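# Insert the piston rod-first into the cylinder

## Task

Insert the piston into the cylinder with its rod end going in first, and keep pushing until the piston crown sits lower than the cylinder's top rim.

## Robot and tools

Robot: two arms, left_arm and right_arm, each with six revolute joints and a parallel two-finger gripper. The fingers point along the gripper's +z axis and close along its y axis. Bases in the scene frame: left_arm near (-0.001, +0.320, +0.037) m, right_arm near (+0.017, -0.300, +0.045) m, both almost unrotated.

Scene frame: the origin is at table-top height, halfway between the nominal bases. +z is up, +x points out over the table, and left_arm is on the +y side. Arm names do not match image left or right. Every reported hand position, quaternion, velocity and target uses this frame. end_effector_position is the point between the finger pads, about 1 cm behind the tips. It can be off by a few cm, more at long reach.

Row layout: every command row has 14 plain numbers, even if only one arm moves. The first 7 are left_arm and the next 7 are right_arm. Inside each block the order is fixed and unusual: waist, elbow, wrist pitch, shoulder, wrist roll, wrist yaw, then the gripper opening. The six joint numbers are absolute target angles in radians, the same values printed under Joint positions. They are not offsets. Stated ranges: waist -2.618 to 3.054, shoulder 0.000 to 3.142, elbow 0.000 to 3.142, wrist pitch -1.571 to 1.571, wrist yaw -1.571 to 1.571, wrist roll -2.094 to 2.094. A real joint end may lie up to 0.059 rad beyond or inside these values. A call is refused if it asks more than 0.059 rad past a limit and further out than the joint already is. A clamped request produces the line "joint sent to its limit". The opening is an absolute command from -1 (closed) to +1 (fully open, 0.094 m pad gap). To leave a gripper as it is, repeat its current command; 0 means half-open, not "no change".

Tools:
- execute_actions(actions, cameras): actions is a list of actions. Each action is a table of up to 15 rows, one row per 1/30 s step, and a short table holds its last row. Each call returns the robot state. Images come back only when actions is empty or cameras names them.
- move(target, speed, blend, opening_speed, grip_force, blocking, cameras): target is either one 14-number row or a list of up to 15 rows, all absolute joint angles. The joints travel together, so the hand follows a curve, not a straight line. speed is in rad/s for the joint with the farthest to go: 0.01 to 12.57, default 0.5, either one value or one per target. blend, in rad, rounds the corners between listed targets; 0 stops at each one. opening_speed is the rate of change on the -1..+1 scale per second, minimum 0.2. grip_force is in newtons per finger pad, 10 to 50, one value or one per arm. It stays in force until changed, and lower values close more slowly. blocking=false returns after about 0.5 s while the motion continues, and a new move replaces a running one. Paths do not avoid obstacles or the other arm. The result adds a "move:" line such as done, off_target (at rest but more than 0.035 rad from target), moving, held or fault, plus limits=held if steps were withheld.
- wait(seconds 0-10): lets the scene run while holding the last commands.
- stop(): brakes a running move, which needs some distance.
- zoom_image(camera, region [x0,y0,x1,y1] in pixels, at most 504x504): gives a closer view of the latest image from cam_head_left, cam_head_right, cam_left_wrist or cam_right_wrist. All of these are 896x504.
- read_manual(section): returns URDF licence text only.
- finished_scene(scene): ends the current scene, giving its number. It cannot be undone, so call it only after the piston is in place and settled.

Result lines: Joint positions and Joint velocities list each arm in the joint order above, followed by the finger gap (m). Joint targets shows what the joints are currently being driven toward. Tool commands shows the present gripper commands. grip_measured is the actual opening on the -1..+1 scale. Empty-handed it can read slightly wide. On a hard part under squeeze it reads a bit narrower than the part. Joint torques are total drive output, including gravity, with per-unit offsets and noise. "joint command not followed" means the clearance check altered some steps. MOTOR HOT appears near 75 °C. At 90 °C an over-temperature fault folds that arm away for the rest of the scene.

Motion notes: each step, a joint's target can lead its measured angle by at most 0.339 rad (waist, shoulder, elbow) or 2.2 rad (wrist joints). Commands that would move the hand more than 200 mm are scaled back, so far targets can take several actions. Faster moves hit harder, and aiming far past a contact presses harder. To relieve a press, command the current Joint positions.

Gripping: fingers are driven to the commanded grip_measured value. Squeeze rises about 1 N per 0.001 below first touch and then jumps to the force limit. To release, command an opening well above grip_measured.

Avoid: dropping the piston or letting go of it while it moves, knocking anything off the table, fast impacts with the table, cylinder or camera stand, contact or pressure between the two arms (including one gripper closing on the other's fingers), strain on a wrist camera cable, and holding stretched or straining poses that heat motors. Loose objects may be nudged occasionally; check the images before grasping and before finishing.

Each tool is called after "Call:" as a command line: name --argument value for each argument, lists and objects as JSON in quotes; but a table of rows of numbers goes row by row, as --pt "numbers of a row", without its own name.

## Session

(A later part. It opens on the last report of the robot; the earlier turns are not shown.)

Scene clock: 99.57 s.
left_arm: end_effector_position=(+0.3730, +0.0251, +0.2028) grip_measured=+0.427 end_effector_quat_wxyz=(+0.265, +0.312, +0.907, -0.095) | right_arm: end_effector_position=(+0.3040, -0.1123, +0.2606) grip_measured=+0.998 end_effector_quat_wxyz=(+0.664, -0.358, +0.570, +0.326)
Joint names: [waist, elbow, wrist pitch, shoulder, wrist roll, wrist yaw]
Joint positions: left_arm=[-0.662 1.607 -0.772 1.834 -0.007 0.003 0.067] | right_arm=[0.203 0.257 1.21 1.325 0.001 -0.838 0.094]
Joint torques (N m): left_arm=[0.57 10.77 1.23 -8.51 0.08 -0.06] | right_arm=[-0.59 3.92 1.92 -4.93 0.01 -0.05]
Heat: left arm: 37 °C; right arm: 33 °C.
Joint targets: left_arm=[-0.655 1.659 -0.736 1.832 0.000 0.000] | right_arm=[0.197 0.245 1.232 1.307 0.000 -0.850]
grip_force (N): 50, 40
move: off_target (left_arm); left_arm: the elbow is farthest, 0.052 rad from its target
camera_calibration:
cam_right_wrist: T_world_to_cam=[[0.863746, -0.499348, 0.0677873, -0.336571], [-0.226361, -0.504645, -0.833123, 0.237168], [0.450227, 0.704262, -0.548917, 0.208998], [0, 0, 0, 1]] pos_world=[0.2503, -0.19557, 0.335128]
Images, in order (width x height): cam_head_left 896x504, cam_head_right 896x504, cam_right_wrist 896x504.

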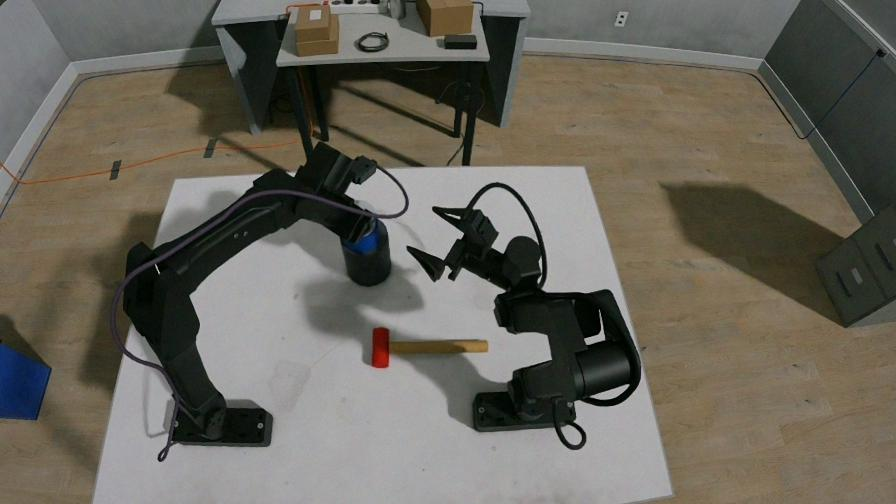

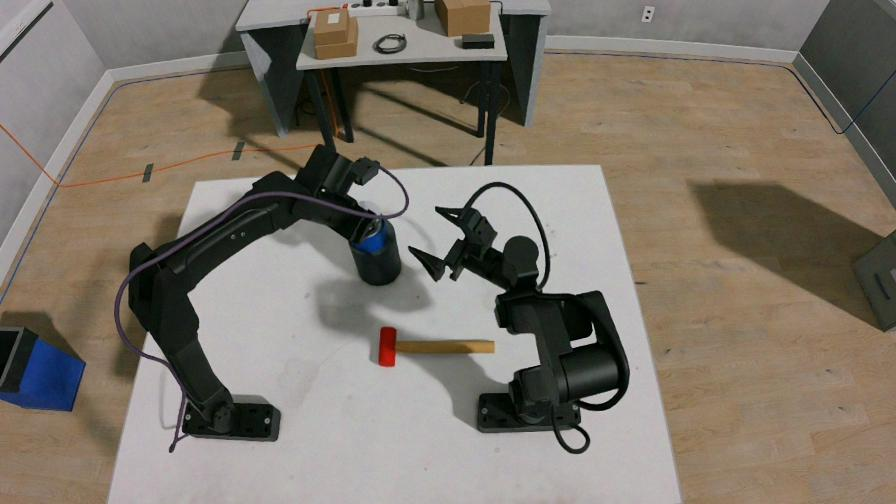

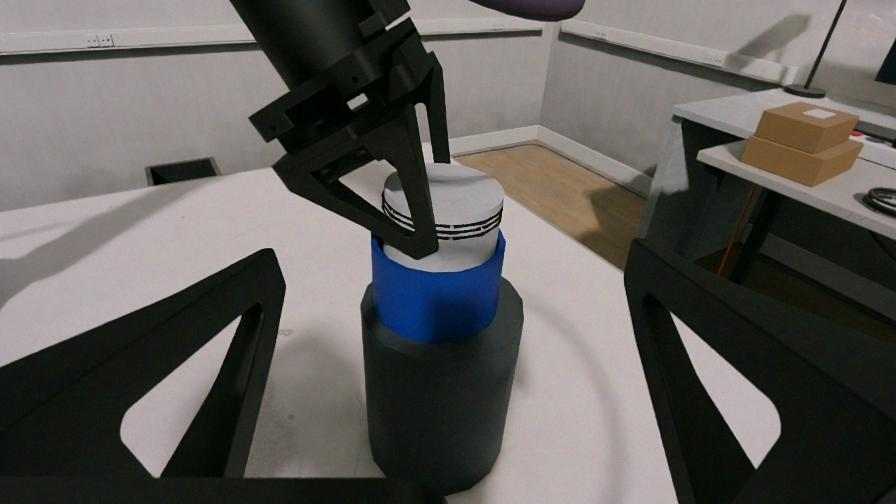

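Call:
move --pt "-0.653 1.659 -0.697 1.848 0.0 0.0 0.3 0.197 0.245 1.232 1.307 0.0 -0.85 1.0" --speed 0.06 --cameras '["cam_right_wrist"]'

Call:
zoom_image --camera "cam_right_wrist" --region '[340, 100, 580, 340]'

Scene clock: 102.57 s.
left_arm: end_effector_position=(+0.3736, +0.0247, +0.1973) grip_measured=+0.427 end_effector_quat_wxyz=(+0.260, +0.312, +0.909, -0.093) | right_arm: end_effector_position=(+0.3040, -0.1123, +0.2606) grip_measured=+0.998 end_effector_quat_wxyz=(+0.664, -0.358, +0.570, +0.326)
Joint names: [waist, elbow, wrist pitch, shoulder, wrist roll, wrist yaw]
Joint positions: left_arm=[-0.662 1.607 -0.771 1.846 -0.007 0.003 0.067] | right_arm=[0.203 0.257 1.21 1.325 0.001 -0.838 0.094]
Joint torques (N m): left_arm=[0.76 10.77 1.58 -8.35 0.07 -0.06] | right_arm=[-0.59 3.99 1.91 -4.96 -0.01 -0.07]
Heat: left arm: 36 °C; right arm: 33 °C.
Joint targets: left_arm=[-0.653 1.659 -0.697 1.848 0.000 0.000] | right_arm=[0.197 0.245 1.232 1.307 0.000 -0.850]
grip_force (N): 50, 40
move: off_target (left_arm); left_arm: the wrist pitch is farthest, 0.074 rad from its target
camera_calibration:
cam_right_wrist: T_world_to_cam=[[0.863746, -0.499348, 0.0677873, -0.336571], [-0.226361, -0.504645, -0.833123, 0.237168], [0.450227, 0.704262, -0.548917, 0.208998], [0, 0, 0, 1]] pos_world=[0.2503, -0.19557, 0.335128]
Images, in order (width x height): cam_right_wrist 896x504.

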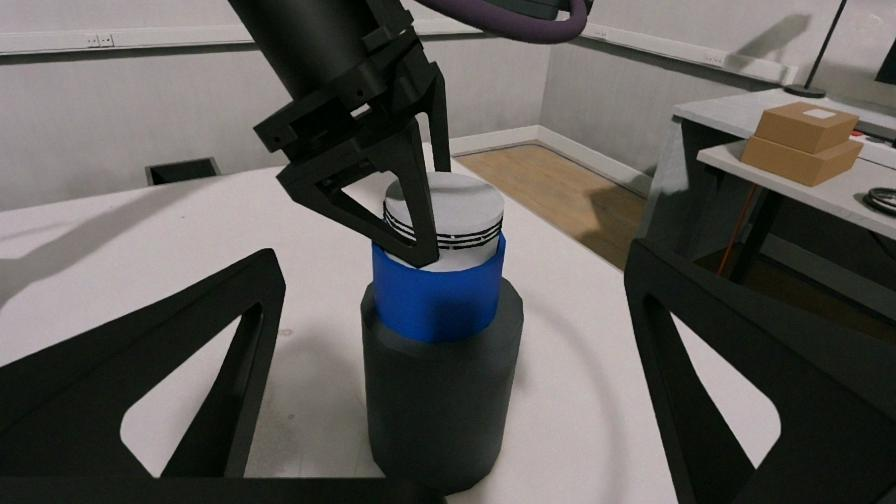

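Scaled by 2.100 from the camera's 896x504 image, which has a finer 1280x720 frame.

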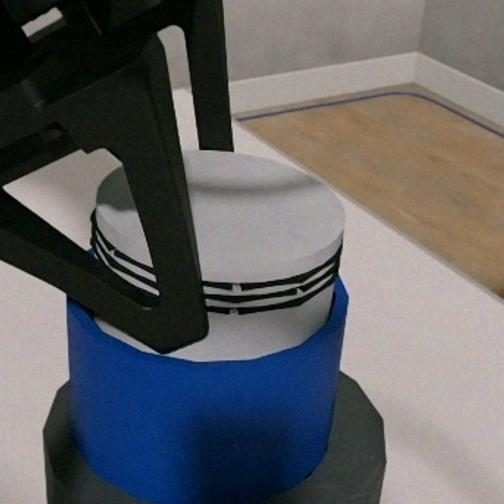

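Call:
move --pt "-0.650 1.659 -0.683 1.848 0.0 0.0 0.3 0.197 0.245 1.232 1.307 0.0 -0.85 1.0" --speed 0.06 --cameras '["cam_right_wrist"]'

Call:
zoom_image --camera "cam_right_wrist" --region '[340, 100, 580, 340]'

Scene clock: 104.23 s.
left_arm: end_effector_position=(+0.3765, +0.0249, +0.1987) grip_measured=+0.427 end_effector_quat_wxyz=(+0.265, +0.310, +0.908, -0.094) | right_arm: end_effector_position=(+0.3040, -0.1123, +0.2606) grip_measured=+0.998 end_effector_quat_wxyz=(+0.664, -0.358, +0.570, +0.326)
Joint names: [waist, elbow, wrist pitch, shoulder, wrist roll, wrist yaw]
Joint positions: left_arm=[-0.657 1.607 -0.761 1.846 -0.007 0.003 0.067] | right_arm=[0.203 0.257 1.21 1.325 0.001 -0.838 0.094]
Joint torques (N m): left_arm=[0.66 10.78 1.62 -8.36 0.07 -0.06] | right_arm=[-0.55 3.99 1.9 -4.94 0 -0.08]
Heat: left arm: 37 °C; right arm: 33 °C.
Joint targets: left_arm=[-0.650 1.659 -0.683 1.848 0.000 0.000] | right_arm=[0.197 0.245 1.232 1.307 0.000 -0.850]
grip_force (N): 50, 40
move: off_target (left_arm); left_arm: the wrist pitch is farthest, 0.078 rad from its target
camera_calibration:
cam_right_wrist: T_world_to_cam=[[0.863746, -0.499348, 0.0677873, -0.336571], [-0.226361, -0.504645, -0.833123, 0.237168], [0.450227, 0.704262, -0.548917, 0.208998], [0, 0, 0, 1]] pos_world=[0.2503, -0.19557, 0.335128]
Images, in order (width x height): cam_right_wrist 896x504.

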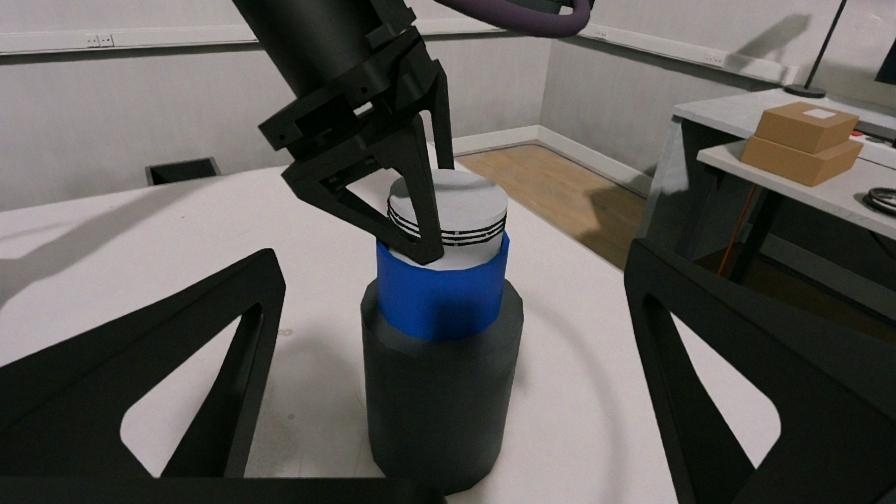

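Scaled by 2.100 from the camera's 896x504 image, which has a finer 1280x720 frame.

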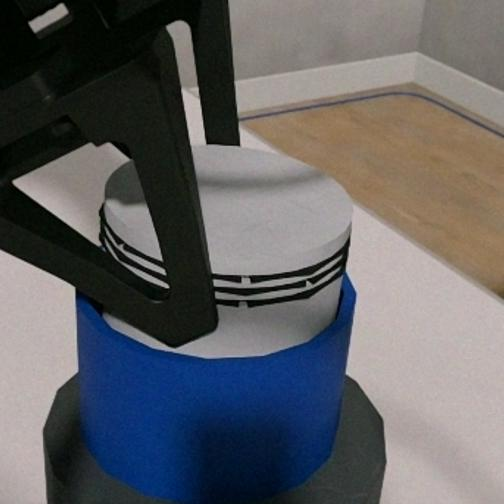

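Call:
move --pt "-0.650 1.659 -0.690 1.848 0.0 0.0 1.0 0.197 0.245 1.232 1.307 0.0 -0.85 1.0" --speed 0.06 --opening_speed 0.3 --cameras '["cam_left_wrist", "cam_right_wrist", "cam_head_left"]'

Call:
zoom_image --camera "cam_left_wrist" --region '[260, 70, 660, 470]'

Call:
zoom_image --camera "cam_right_wrist" --region '[340, 100, 580, 340]'

Scene clock: 107.60 s.
left_arm: end_effector_position=(+0.3897, +0.0156, +0.2171) grip_measured=+0.998 end_effector_quat_wxyz=(+0.301, +0.306, +0.897, -0.106) | right_arm: end_effector_position=(+0.3040, -0.1123, +0.2606) grip_measured=+0.998 end_effector_quat_wxyz=(+0.664, -0.358, +0.570, +0.326)
Joint names: [waist, elbow, wrist pitch, shoulder, wrist roll, wrist yaw]
Joint positions: left_arm=[-0.656 1.635 -0.711 1.846 -0.006 0.003 0.094] | right_arm=[0.203 0.257 1.21 1.325 0.001 -0.838 0.094]
Joint torques (N m): left_arm=[0.53 8.64 1.18 -8.46 0.07 -0.06] | right_arm=[-0.62 3.85 1.9 -4.94 0 -0.1]
Heat: left arm: 37 °C; right arm: 33 °C.
Joint targets: left_arm=[-0.650 1.659 -0.690 1.848 0.000 0.000] | right_arm=[0.197 0.245 1.232 1.307 0.000 -0.850]
grip_force (N): 50, 40
move: done
camera_calibration:
cam_left_wrist: T_world_to_cam=[[-0.629535, -0.774671, -0.0597434, 0.27179], [-0.776706, 0.629469, 0.0222907, 0.294015], [0.0203386, 0.0604358, -0.997965, 0.328767], [0, 0, 0, 1]] pos_world=[0.392778, 0.00560489, 0.337782]
cam_right_wrist: T_world_to_cam=[[0.863746, -0.499348, 0.0677873, -0.336571], [-0.226361, -0.504645, -0.833123, 0.237168], [0.450227, 0.704262, -0.548917, 0.208998], [0, 0, 0, 1]] pos_world=[0.2503, -0.19557, 0.335128]
Images, in order (width x height): cam_head_left 896x504, cam_left_wrist 896x504, cam_right_wrist 896x504.

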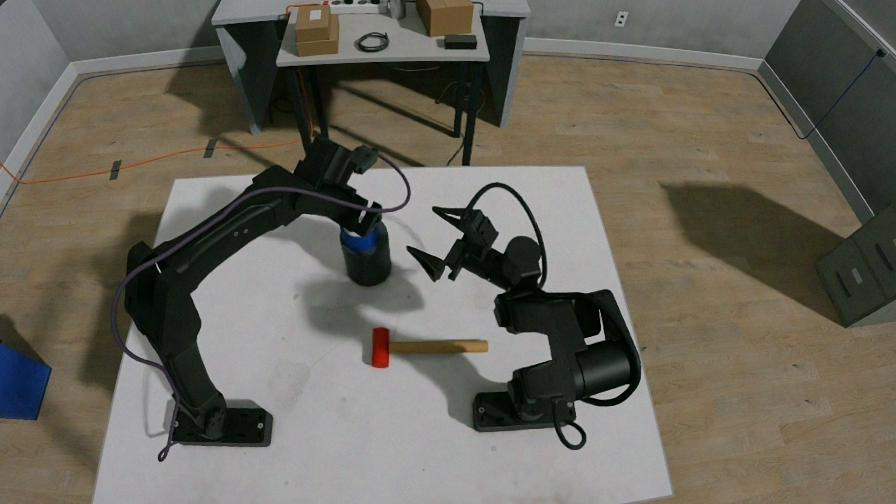

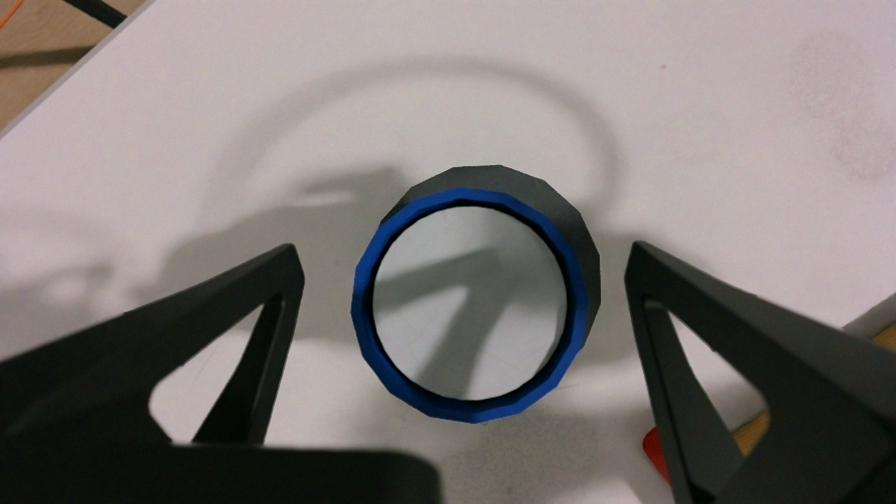

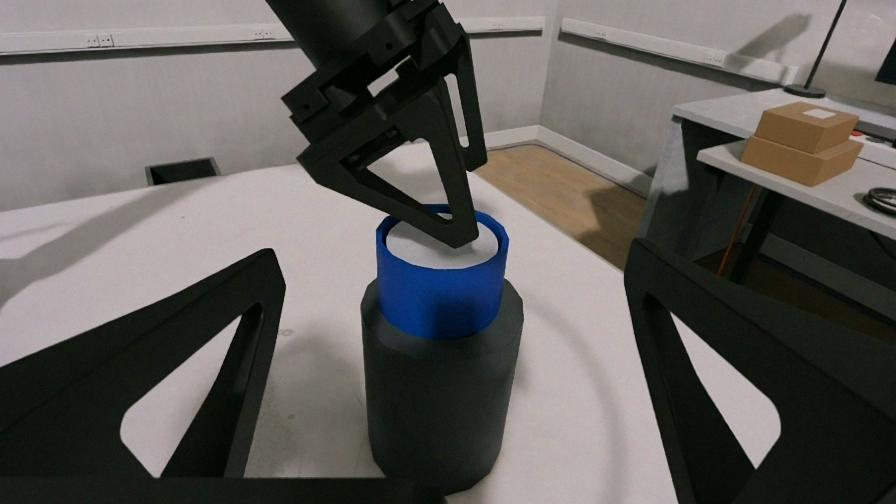

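Scaled by 1.260 from the camera's 896x504 image, which has a finer 1280x720 frame.

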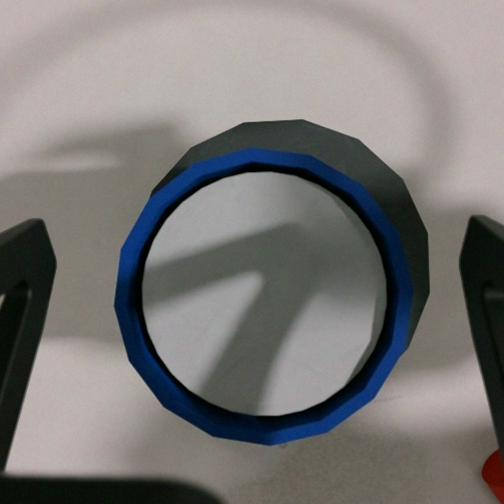

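Scaled by 2.100 from the camera's 896x504 image, which has a finer 1280x720 frame.

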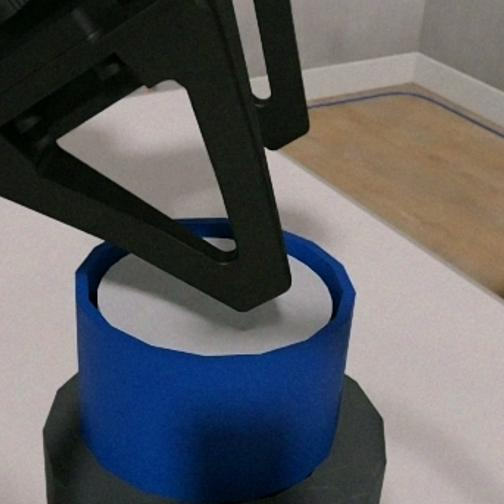

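Call:
move --pt "-0.657 1.545 -0.66 1.866 0.0 0.0 1.0 0.197 0.245 1.232 1.307 0.0 -0.85 1.0" --pt "-0.657 1.545 -0.66 1.866 0.0 0.0 0.62 0.197 0.245 1.232 1.307 0.0 -0.85 1.0" --speed 0.15 --grip_force '[20, 40]' --cameras '["cam_left_wrist", "cam_right_wrist"]'

Call:
zoom_image --camera "cam_left_wrist" --region '[260, 70, 660, 470]'

Scene clock: 113.60 s.
left_arm: end_effector_position=(+0.3811, +0.0220, +0.1890) grip_measured=+0.713 end_effector_quat_wxyz=(+0.277, +0.308, +0.905, -0.098) | right_arm: end_effector_position=(+0.3040, -0.1123, +0.2606) grip_measured=+0.998 end_effector_quat_wxyz=(+0.664, -0.358, +0.570, +0.326)
Joint names: [waist, elbow, wrist pitch, shoulder, wrist roll, wrist yaw]
Joint positions: left_arm=[-0.656 1.553 -0.681 1.846 -0.006 0.004 0.08] | right_arm=[0.203 0.257 1.21 1.325 0.001 -0.838 0.094]
Joint torques (N m): left_arm=[-0.13 6.09 1.12 -7.15 0.07 -0.07] | right_arm=[-0.53 3.95 1.9 -4.98 0.01 -0.08]
Heat: left arm: 37 °C; right arm: 34 °C.
Joint targets: left_arm=[-0.657 1.545 -0.660 1.866 0.000 0.000] | right_arm=[0.197 0.245 1.232 1.307 0.000 -0.850]
grip_force (N): 20, 40
move: done
camera_calibration:
cam_left_wrist: T_world_to_cam=[[-0.632479, -0.772429, -0.0576552, 0.270447], [-0.774302, 0.628513, 0.0736774, 0.273361], [-0.0206735, 0.091242, -0.995614, 0.315068], [0, 0, 0, 1]] pos_world=[0.389229, 0.00834258, 0.309138]
cam_right_wrist: T_world_to_cam=[[0.863746, -0.499348, 0.0677873, -0.336571], [-0.226361, -0.504645, -0.833123, 0.237168], [0.450227, 0.704262, -0.548917, 0.208998], [0, 0, 0, 1]] pos_world=[0.2503, -0.19557, 0.335128]
Images, in order (width x height): cam_left_wrist 896x504, cam_right_wrist 896x504.

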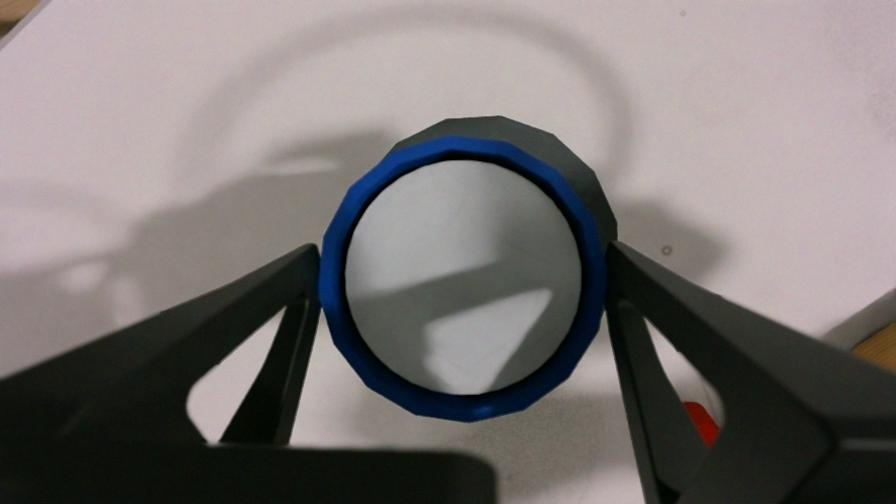

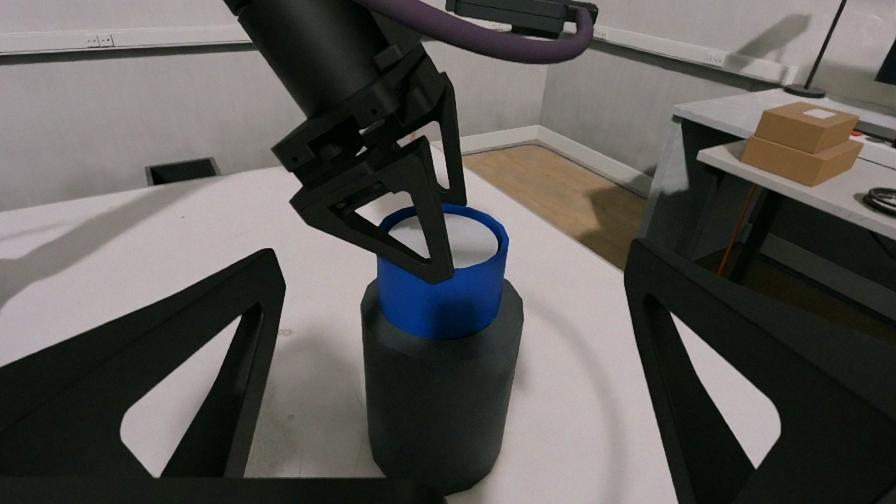

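Scaled by 1.260 from the camera's 896x504 image, which has a finer 1280x720 frame.

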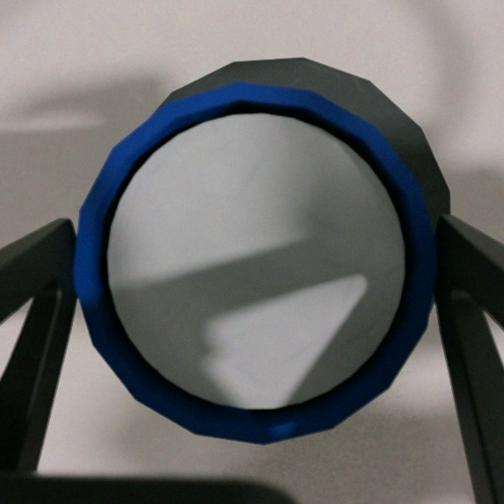

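Call:
move --pt "-0.682 1.545 -0.655 1.866 0.0 0.0 0.62 0.197 0.245 1.232 1.307 0.0 -0.85 1.0" --speed 0.05 --cameras '["cam_left_wrist"]'

Call:
zoom_image --camera "cam_left_wrist" --region '[260, 70, 660, 470]'

Scene clock: 116.60 s.
left_arm: end_effector_position=(+0.3782, +0.0179, +0.1892) grip_measured=+0.712 end_effector_quat_wxyz=(+0.278, +0.313, +0.903, -0.097) | right_arm: end_effector_position=(+0.3040, -0.1123, +0.2606) grip_measured=+0.998 end_effector_quat_wxyz=(+0.664, -0.358, +0.570, +0.326)
Joint names: [waist, elbow, wrist pitch, shoulder, wrist roll, wrist yaw]
Joint positions: left_arm=[-0.669 1.553 -0.679 1.846 -0.006 -0.003 0.08] | right_arm=[0.203 0.257 1.21 1.325 0.001 -0.838 0.094]
Joint torques (N m): left_arm=[-1.21 6.11 1.16 -7.15 0.07 0.01] | right_arm=[-0.61 3.92 1.93 -5 0 -0.09]
Heat: left arm: 36 °C; right arm: 34 °C.
Joint targets: left_arm=[-0.682 1.545 -0.655 1.866 0.000 0.000] | right_arm=[0.197 0.245 1.232 1.307 0.000 -0.850]
grip_force (N): 20, 40
move: done
camera_calibration:
cam_left_wrist: T_world_to_cam=[[-0.639114, -0.766439, -0.064068, 0.268941], [-0.768966, 0.635147, 0.0726599, 0.271734], [-0.0149969, 0.095704, -0.995297, 0.313219], [0, 0, 0, 1]] pos_world=[0.385535, 0.00355993, 0.309232]
Images, in order (width x height): cam_left_wrist 896x504.

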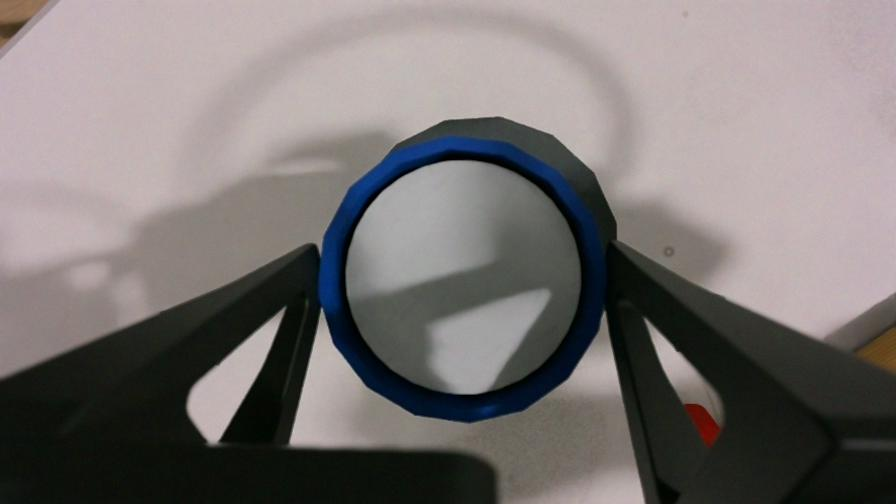

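Scaled by 1.260 from the camera's 896x504 image, which has a finer 1280x720 frame.

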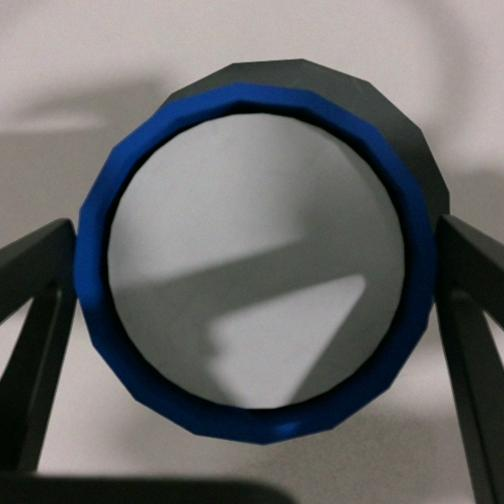

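Call:
move --pt "-0.695 1.545 -0.650 1.866 0.0 0.0 0.62 0.197 0.245 1.232 1.307 0.0 -0.85 1.0" --speed 0.05 --cameras '["cam_left_wrist"]'

Call:
zoom_image --camera "cam_left_wrist" --region '[260, 70, 660, 470]'

Scene clock: 118.17 s.
left_arm: end_effector_position=(+0.3771, +0.0131, +0.1897) grip_measured=+0.712 end_effector_quat_wxyz=(+0.283, +0.317, +0.900, -0.096) | right_arm: end_effector_position=(+0.3040, -0.1123, +0.2606) grip_measured=+0.998 end_effector_quat_wxyz=(+0.664, -0.358, +0.570, +0.326)
Joint names: [waist, elbow, wrist pitch, shoulder, wrist roll, wrist yaw]
Joint positions: left_arm=[-0.681 1.553 -0.669 1.848 -0.006 -0.012 0.08] | right_arm=[0.203 0.257 1.21 1.325 0.001 -0.838 0.094]
Joint torques (N m): left_arm=[-1.28 6.09 1.12 -7.3 0.07 0.1] | right_arm=[-0.54 3.97 1.9 -4.89 0.01 -0.1]
Heat: left arm: 36 °C; right arm: 34 °C.
Joint targets: left_arm=[-0.695 1.545 -0.650 1.866 0.000 0.000] | right_arm=[0.197 0.245 1.232 1.307 0.000 -0.850]
grip_force (N): 20, 40
move: done
camera_calibration:
cam_left_wrist: T_world_to_cam=[[-0.644048, -0.761676, -0.0710745, 0.267716], [-0.764977, 0.640829, 0.0644105, 0.273914], [-0.00351335, 0.0958538, -0.995389, 0.309961], [0, 0, 0, 1]] pos_world=[0.383048, -0.0013299, 0.309917]
Images, in order (width x height): cam_left_wrist 896x504.

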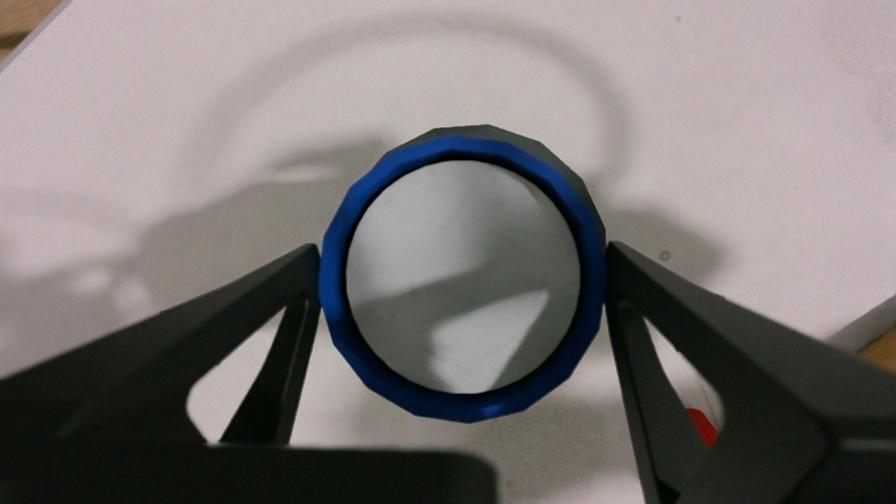

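Scaled by 1.260 from the camera's 896x504 image, which has a finer 1280x720 frame.

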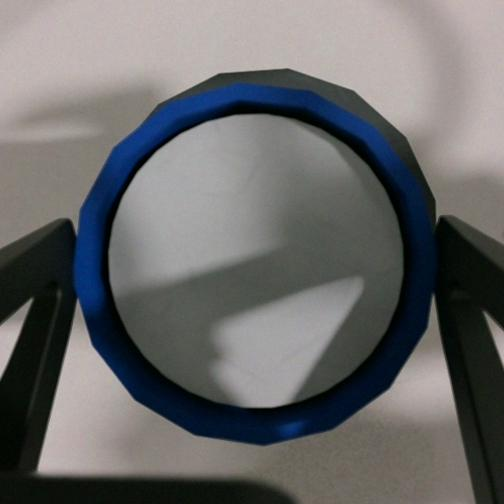

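Call:
move --pt "-0.699 1.545 -0.633 1.866 0.0 0.0 0.62 0.197 0.245 1.232 1.307 0.0 -0.85 1.0" --speed 0.04 --cameras '["cam_left_wrist"]'

Call:
zoom_image --camera "cam_left_wrist" --region '[260, 70, 660, 470]'

Scene clock: 120.13 s.
left_arm: end_effector_position=(+0.3769, +0.0112, +0.1900) grip_measured=+0.712 end_effector_quat_wxyz=(+0.285, +0.318, +0.899, -0.097) | right_arm: end_effector_position=(+0.3040, -0.1123, +0.2606) grip_measured=+0.998 end_effector_quat_wxyz=(+0.664, -0.358, +0.570, +0.326)
Joint names: [waist, elbow, wrist pitch, shoulder, wrist roll, wrist yaw]
Joint positions: left_arm=[-0.685 1.553 -0.665 1.849 -0.006 -0.013 0.08] | right_arm=[0.203 0.257 1.21 1.325 0.001 -0.838 0.094]
Joint torques (N m): left_arm=[-1.31 6.11 1.23 -7.41 0.07 0.11] | right_arm=[-0.5 3.86 1.93 -5.09 0.01 -0.1]
Heat: left arm: 36 °C; right arm: 34 °C.
Joint targets: left_arm=[-0.699 1.545 -0.633 1.866 0.000 0.000] | right_arm=[0.197 0.245 1.232 1.307 0.000 -0.850]
grip_force (N): 20, 40
move: done
camera_calibration:
cam_left_wrist: T_world_to_cam=[[-0.646065, -0.759847, -0.0723361, 0.267164], [-0.763282, 0.643217, 0.0606019, 0.274991], [0.000479646, 0.0943656, -0.995537, 0.30893], [0, 0, 0, 1]] pos_world=[0.382353, -0.00302763, 0.310212]
Images, in order (width x height): cam_left_wrist 896x504.

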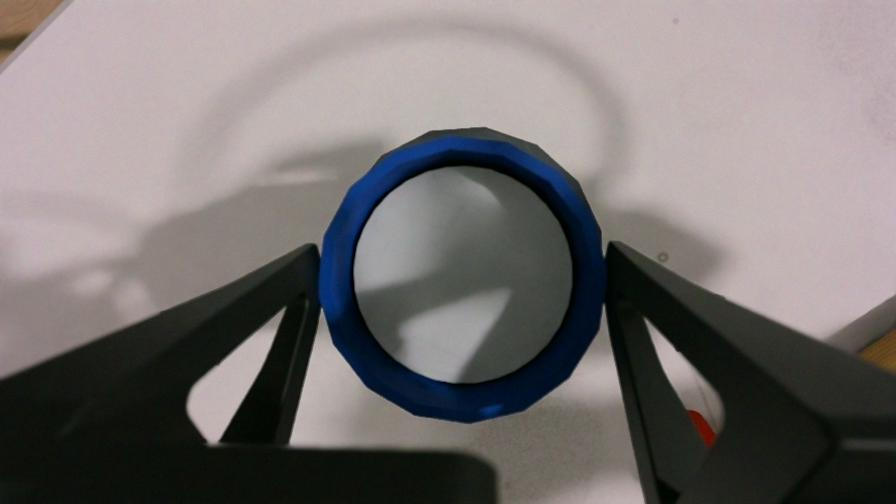

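Scaled by 1.260 from the camera's 896x504 image, which has a finer 1280x720 frame.

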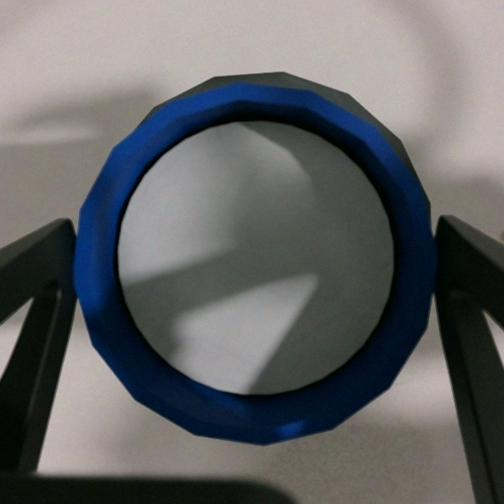

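Call:
move --pt "-0.688 1.545 -0.645 1.866 0.0 0.0 1.0 0.197 0.245 1.232 1.307 0.0 -0.85 1.0" --pt "-0.676 1.705 -0.925 1.69 0.0 0.0 1.0 0.197 0.245 1.232 1.307 0.0 -0.85 1.0" --speed '[0.2, 0.35]' --grip_force '[45, 40]' --cameras '["cam_left_wrist", "cam_right_wrist"]'

Scene clock: 124.23 s.
left_arm: end_effector_position=(+0.3501, +0.0352, +0.2670) grip_measured=+0.998 end_effector_quat_wxyz=(+0.294, +0.316, +0.897, -0.100) | right_arm: end_effector_position=(+0.3040, -0.1123, +0.2606) grip_measured=+0.998 end_effector_quat_wxyz=(+0.664, -0.358, +0.570, +0.326)
Joint names: [waist, elbow, wrist pitch, shoulder, wrist roll, wrist yaw]
Joint positions: left_arm=[-0.682 1.684 -0.91 1.714 -0.006 -0.013 0.094] | right_arm=[0.203 0.257 1.21 1.325 0.001 -0.838 0.094]
Joint torques (N m): left_arm=[0.49 8.21 0.83 -8.96 0.07 0.11] | right_arm=[-0.61 3.9 1.92 -4.92 0 -0.08]
Heat: left arm: 36 °C; right arm: 34 °C.
Joint targets: left_arm=[-0.676 1.705 -0.925 1.690 0.000 0.000] | right_arm=[0.197 0.245 1.232 1.307 0.000 -0.850]
grip_force (N): 45, 40
move: done
camera_calibration:
cam_left_wrist: T_world_to_cam=[[-0.642465, -0.762894, -0.0723254, 0.272592], [-0.766156, 0.641385, 0.040366, 0.240874], [0.0155935, 0.0813463, -0.996564, 0.3788], [0, 0, 0, 1]] pos_world=[0.353771, 0.0226523, 0.38749]
cam_right_wrist: T_world_to_cam=[[0.863746, -0.499348, 0.0677873, -0.336571], [-0.226361, -0.504645, -0.833123, 0.237168], [0.450227, 0.704262, -0.548917, 0.208998], [0, 0, 0, 1]] pos_world=[0.2503, -0.19557, 0.335128]
Images, in order (width x height): cam_left_wrist 896x504, cam_right_wrist 896x504.

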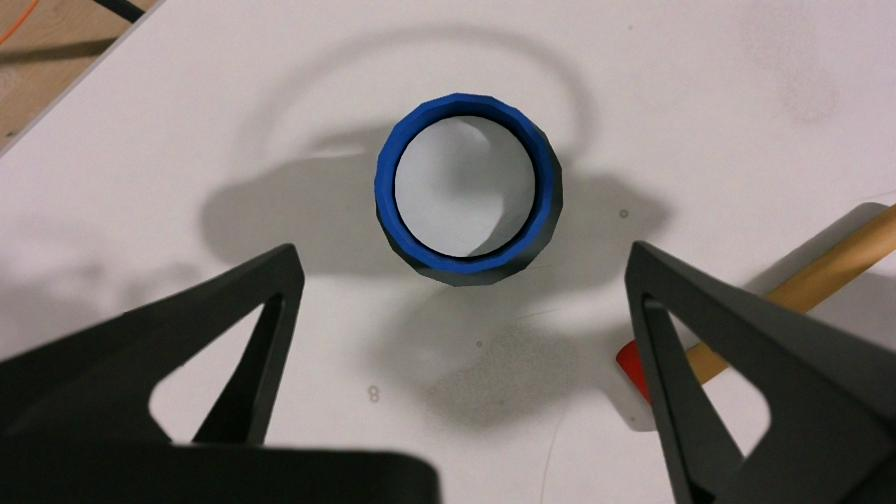

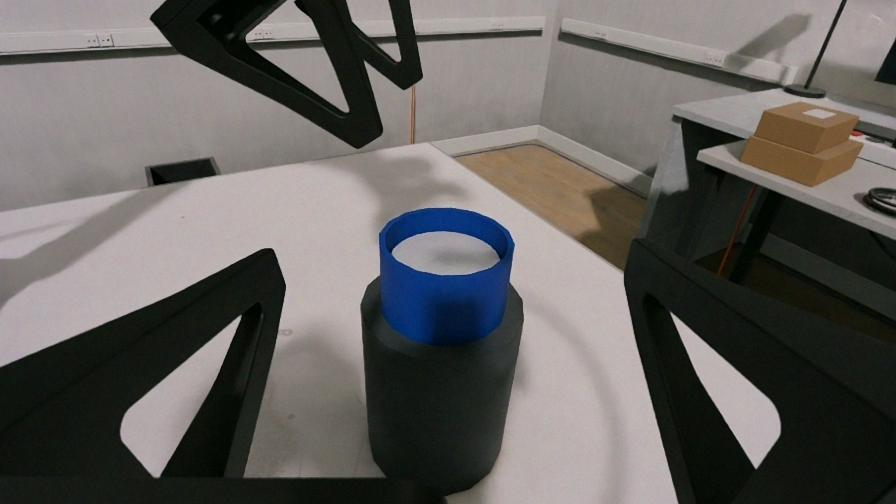

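Call:
move --pt "-0.6646 2.213 -1.266 2.11 0.0 0.0 -1.0 0.197 0.245 1.232 1.307 0.0 -0.85 1.0" --speed 0.5 --cameras '["cam_left_wrist", "cam_right_wrist"]'

Call:
zoom_image --camera "cam_right_wrist" --region '[330, 90, 570, 330]'

Call:
zoom_image --camera "cam_left_wrist" --region '[300, 60, 620, 380]'

Scene clock: 129.17 s.
left_arm: end_effector_position=(+0.3831, +0.0154, +0.2378) grip_measured=-0.992 end_effector_quat_wxyz=(+0.196, +0.320, +0.925, -0.063) | right_arm: end_effector_position=(+0.3040, -0.1123, +0.2606) grip_measured=+0.998 end_effector_quat_wxyz=(+0.664, -0.358, +0.570, +0.326)
Joint names: [waist, elbow, wrist pitch, shoulder, wrist roll, wrist yaw]
Joint positions: left_arm=[-0.67 2.186 -1.252 2.091 -0.006 -0.013 0] | right_arm=[0.203 0.257 1.21 1.325 0.001 -0.838 0.094]
Joint torques (N m): left_arm=[0.53 8.2 0.55 -8.65 0.07 0.11] | right_arm=[-0.58 3.96 1.9 -4.94 0 -0.08]
Heat: left arm: 36 °C; right arm: 34 °C.
Joint targets: left_arm=[-0.664 2.213 -1.266 2.110 0.000 0.000] | right_arm=[0.197 0.245 1.232 1.307 0.000 -0.850]
grip_force (N): 45, 40
move: done
camera_calibration:
cam_left_wrist: T_world_to_cam=[[-0.645658, -0.760601, -0.0679144, 0.276706], [-0.748269, 0.612418, 0.255023, 0.222568], [-0.152379, 0.215476, -0.964547, 0.405491], [0, 0, 0, 1]] pos_world=[0.406987, -0.0132152, 0.353148]
cam_right_wrist: T_world_to_cam=[[0.863746, -0.499348, 0.0677873, -0.336571], [-0.226361, -0.504645, -0.833123, 0.237168], [0.450227, 0.704262, -0.548917, 0.208998], [0, 0, 0, 1]] pos_world=[0.2503, -0.19557, 0.335128]
Images, in order (width x height): cam_left_wrist 896x504, cam_right_wrist 896x504.

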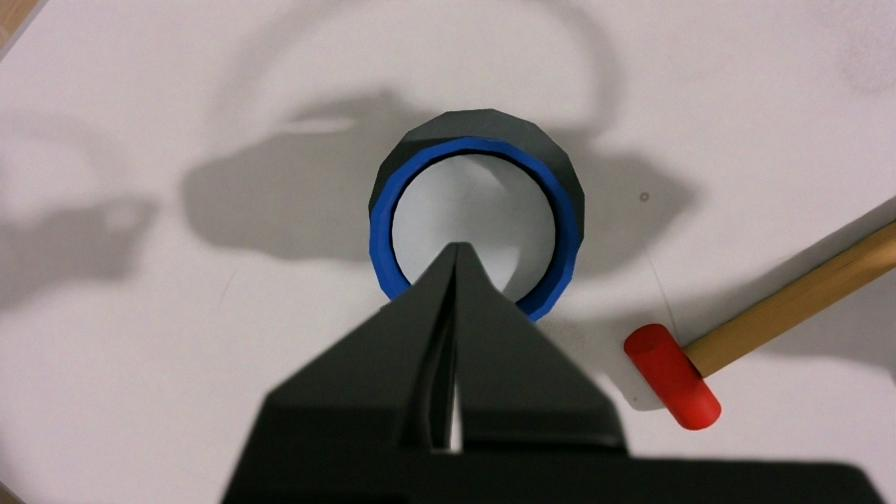

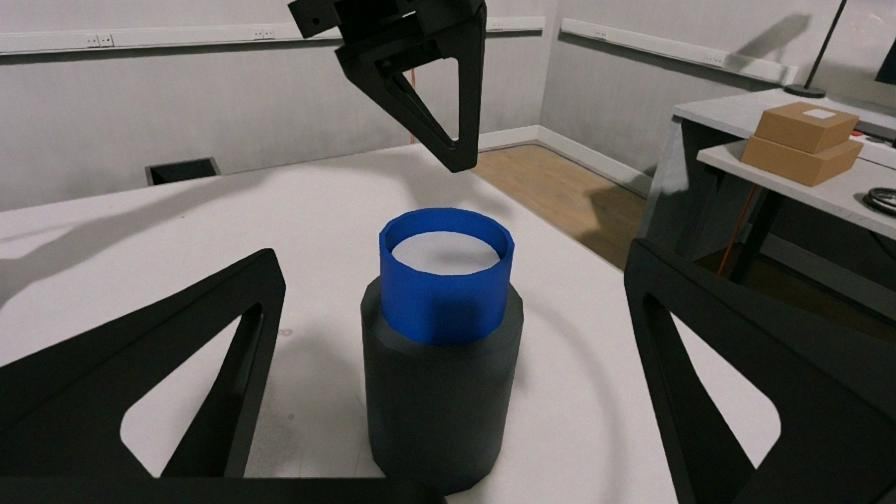

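Scaled by 2.100 from the camera's 896x504 image, which has a finer 1280x720 frame.

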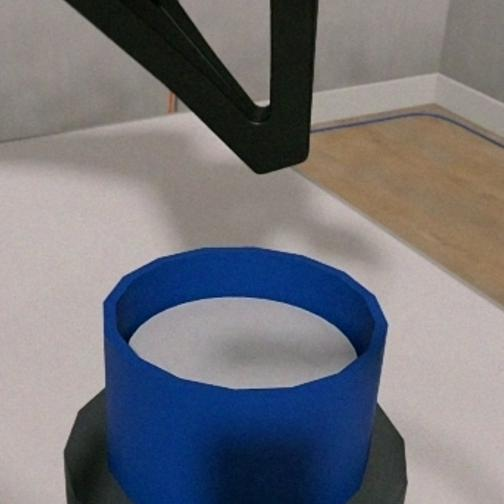

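Scaled by 1.575 from the camera's 896x504 image, which has a finer 1280x720 frame.

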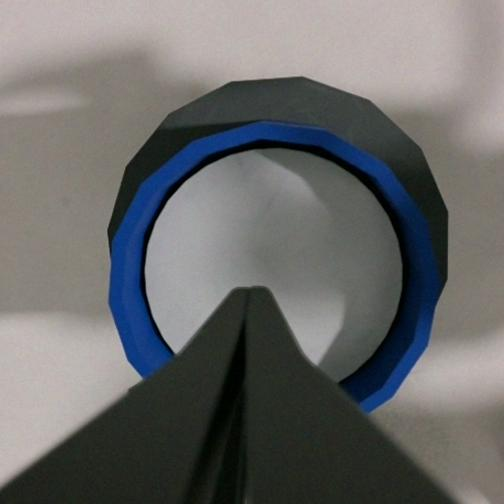

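Call:
move --pt "-0.68 2.271 -1.361 2.24 0.0 0.0 -1.0 0.197 0.245 1.232 1.307 0.0 -0.85 1.0" --speed 0.15 --cameras '["cam_left_wrist", "cam_right_wrist"]'

Call:
zoom_image --camera "cam_right_wrist" --region '[330, 90, 570, 330]'

Call:
zoom_image --camera "cam_left_wrist" --region '[300, 60, 620, 380]'

Scene clock: 132.37 s.
left_arm: end_effector_position=(+0.3769, +0.0173, +0.1893) grip_measured=-0.992 end_effector_quat_wxyz=(+0.119, +0.328, +0.937, -0.036) | right_arm: end_effector_position=(+0.3040, -0.1123, +0.2606) grip_measured=+0.998 end_effector_quat_wxyz=(+0.664, -0.358, +0.570, +0.326)
Joint names: [waist, elbow, wrist pitch, shoulder, wrist roll, wrist yaw]
Joint positions: left_arm=[-0.675 2.242 -1.346 2.218 -0.006 -0.013 0] | right_arm=[0.203 0.257 1.21 1.325 0.001 -0.838 0.094]
Joint torques (N m): left_arm=[-0.46 8.17 0.31 -9.28 0.07 0.11] | right_arm=[-0.58 3.93 1.92 -5 -0.02 -0.1]
Heat: left arm: 35 °C; right arm: 34 °C.
Joint targets: left_arm=[-0.680 2.271 -1.361 2.240 0.000 0.000] | right_arm=[0.197 0.245 1.232 1.307 0.000 -0.850]
grip_force (N): 45, 40
move: done
camera_calibration:
cam_left_wrist: T_world_to_cam=[[-0.657808, -0.750595, -0.0624074, 0.274156], [-0.70263, 0.5817, 0.409801, 0.183327], [-0.271292, 0.313419, -0.910038, 0.390084], [0, 0, 0, 1]] pos_world=[0.41498, -0.0231205, 0.296973]
cam_right_wrist: T_world_to_cam=[[0.863746, -0.499348, 0.0677873, -0.336571], [-0.226361, -0.504645, -0.833123, 0.237168], [0.450227, 0.704262, -0.548917, 0.208998], [0, 0, 0, 1]] pos_world=[0.2503, -0.19557, 0.335128]
Images, in order (width x height): cam_left_wrist 896x504, cam_right_wrist 896x504.

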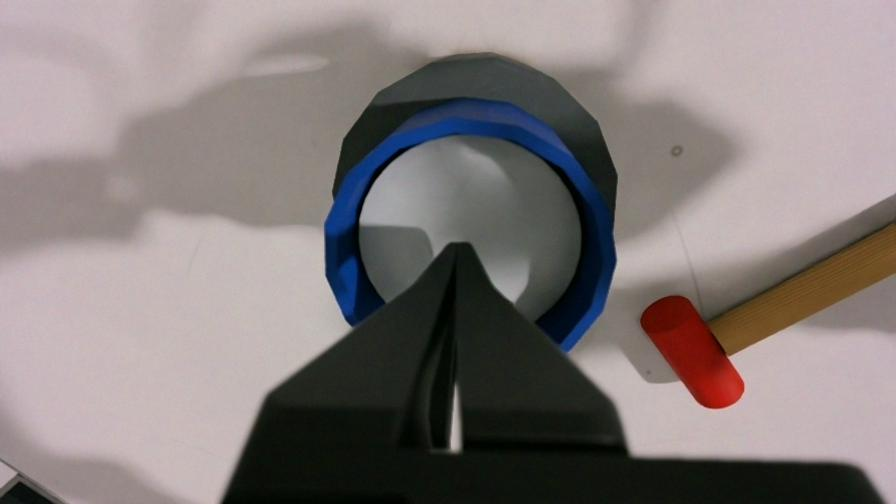

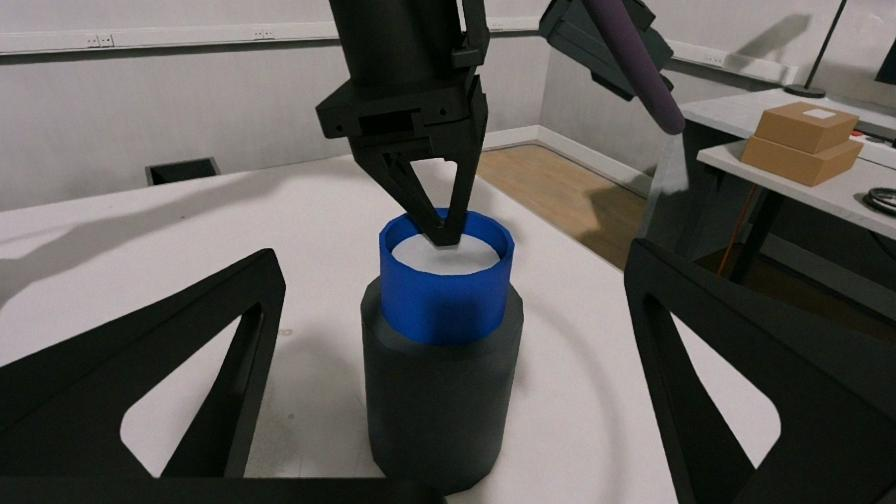

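Scaled by 2.100 from the camera's 896x504 image, which has a finer 1280x720 frame.

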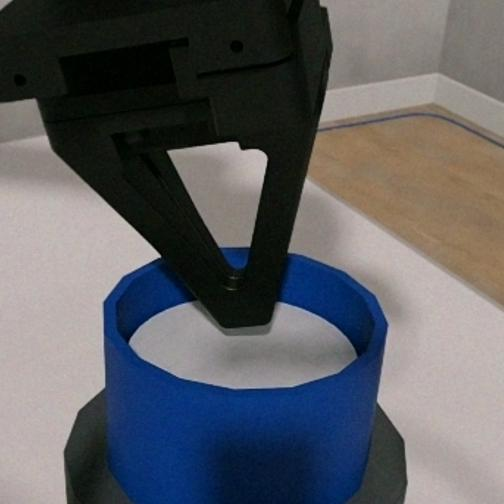

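Scaled by 1.575 from the camera's 896x504 image, which has a finer 1280x720 frame.

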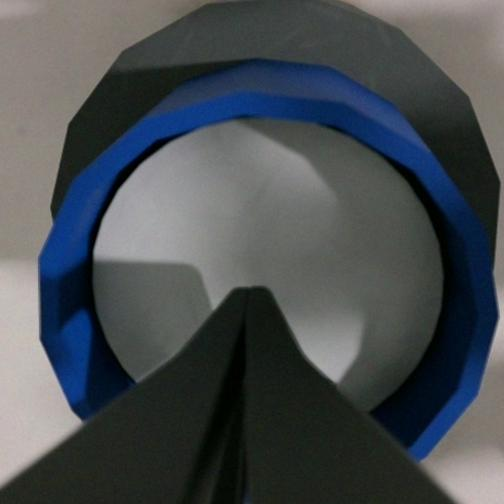

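Call:
move --pt "-0.684 2.225 -1.36 2.262 0.0 0.0 -1.0 0.197 0.245 1.232 1.307 0.0 -0.85 1.0" --pt "-0.684 2.17 -1.36 2.30 0.0 0.0 -1.0 0.197 0.245 1.232 1.307 0.0 -0.85 1.0" --speed 0.08 --blend '[0.03, 0]' --cameras '["cam_right_wrist"]'

Call:
zoom_image --camera "cam_right_wrist" --region '[330, 90, 570, 330]'

Scene clock: 140.53 s.
left_arm: end_effector_position=(+0.3747, +0.0179, +0.1737) grip_measured=-0.992 end_effector_quat_wxyz=(+0.103, +0.329, +0.938, -0.030) | right_arm: end_effector_position=(+0.3040, -0.1123, +0.2606) grip_measured=+0.998 end_effector_quat_wxyz=(+0.664, -0.358, +0.570, +0.326)
Joint names: [waist, elbow, wrist pitch, shoulder, wrist roll, wrist yaw]
Joint positions: left_arm=[-0.677 2.215 -1.336 2.235 -0.006 -0.013 0] | right_arm=[0.203 0.257 1.21 1.325 0.001 -0.838 0.094]
Joint torques (N m): left_arm=[-0.64 2.66 0.19 -6.35 0.07 0.11] | right_arm=[-0.54 3.9 1.9 -4.97 0 -0.06]
Heat: left arm: 35 °C; right arm: 34 °C.
Joint targets: left_arm=[-0.684 2.170 -1.360 2.300 0.000 0.000] | right_arm=[0.197 0.245 1.232 1.307 0.000 -0.850]
grip_force (N): 45, 40
move: off_target (left_arm); blend cut to 0.023 rad at target 1; left_arm: the shoulder is farthest, 0.065 rad from its target
camera_calibration:
cam_right_wrist: T_world_to_cam=[[0.863746, -0.499348, 0.0677873, -0.336571], [-0.226361, -0.504645, -0.833123, 0.237168], [0.450227, 0.704262, -0.548917, 0.208998], [0, 0, 0, 1]] pos_world=[0.2503, -0.19557, 0.335128]
Images, in order (width x height): cam_right_wrist 896x504.

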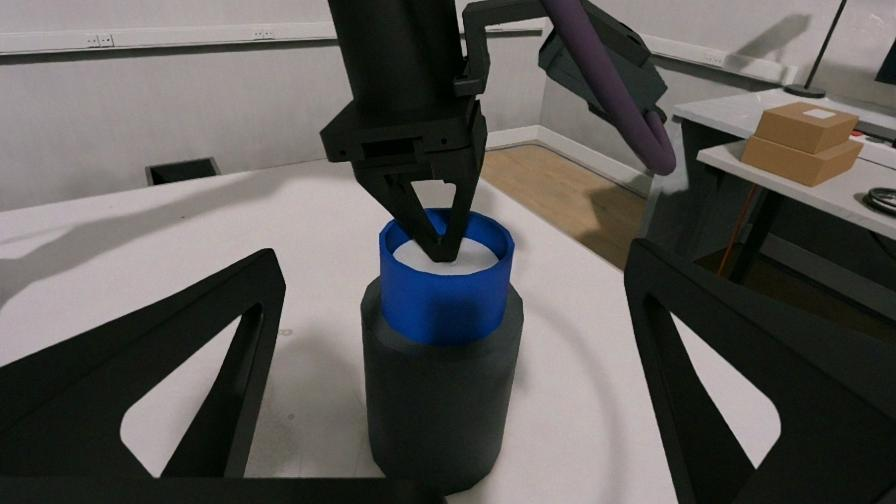

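Scaled by 2.100 from the camera's 896x504 image, which has a finer 1280x720 frame.

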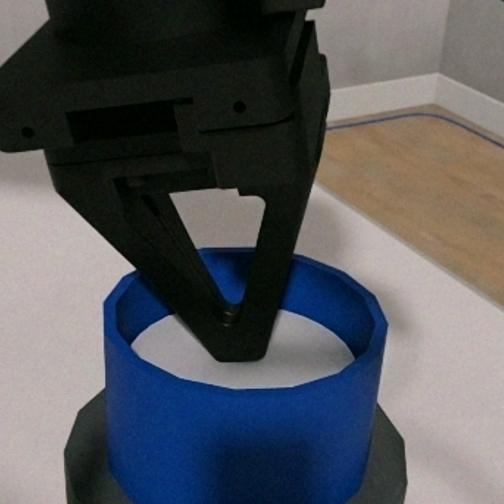

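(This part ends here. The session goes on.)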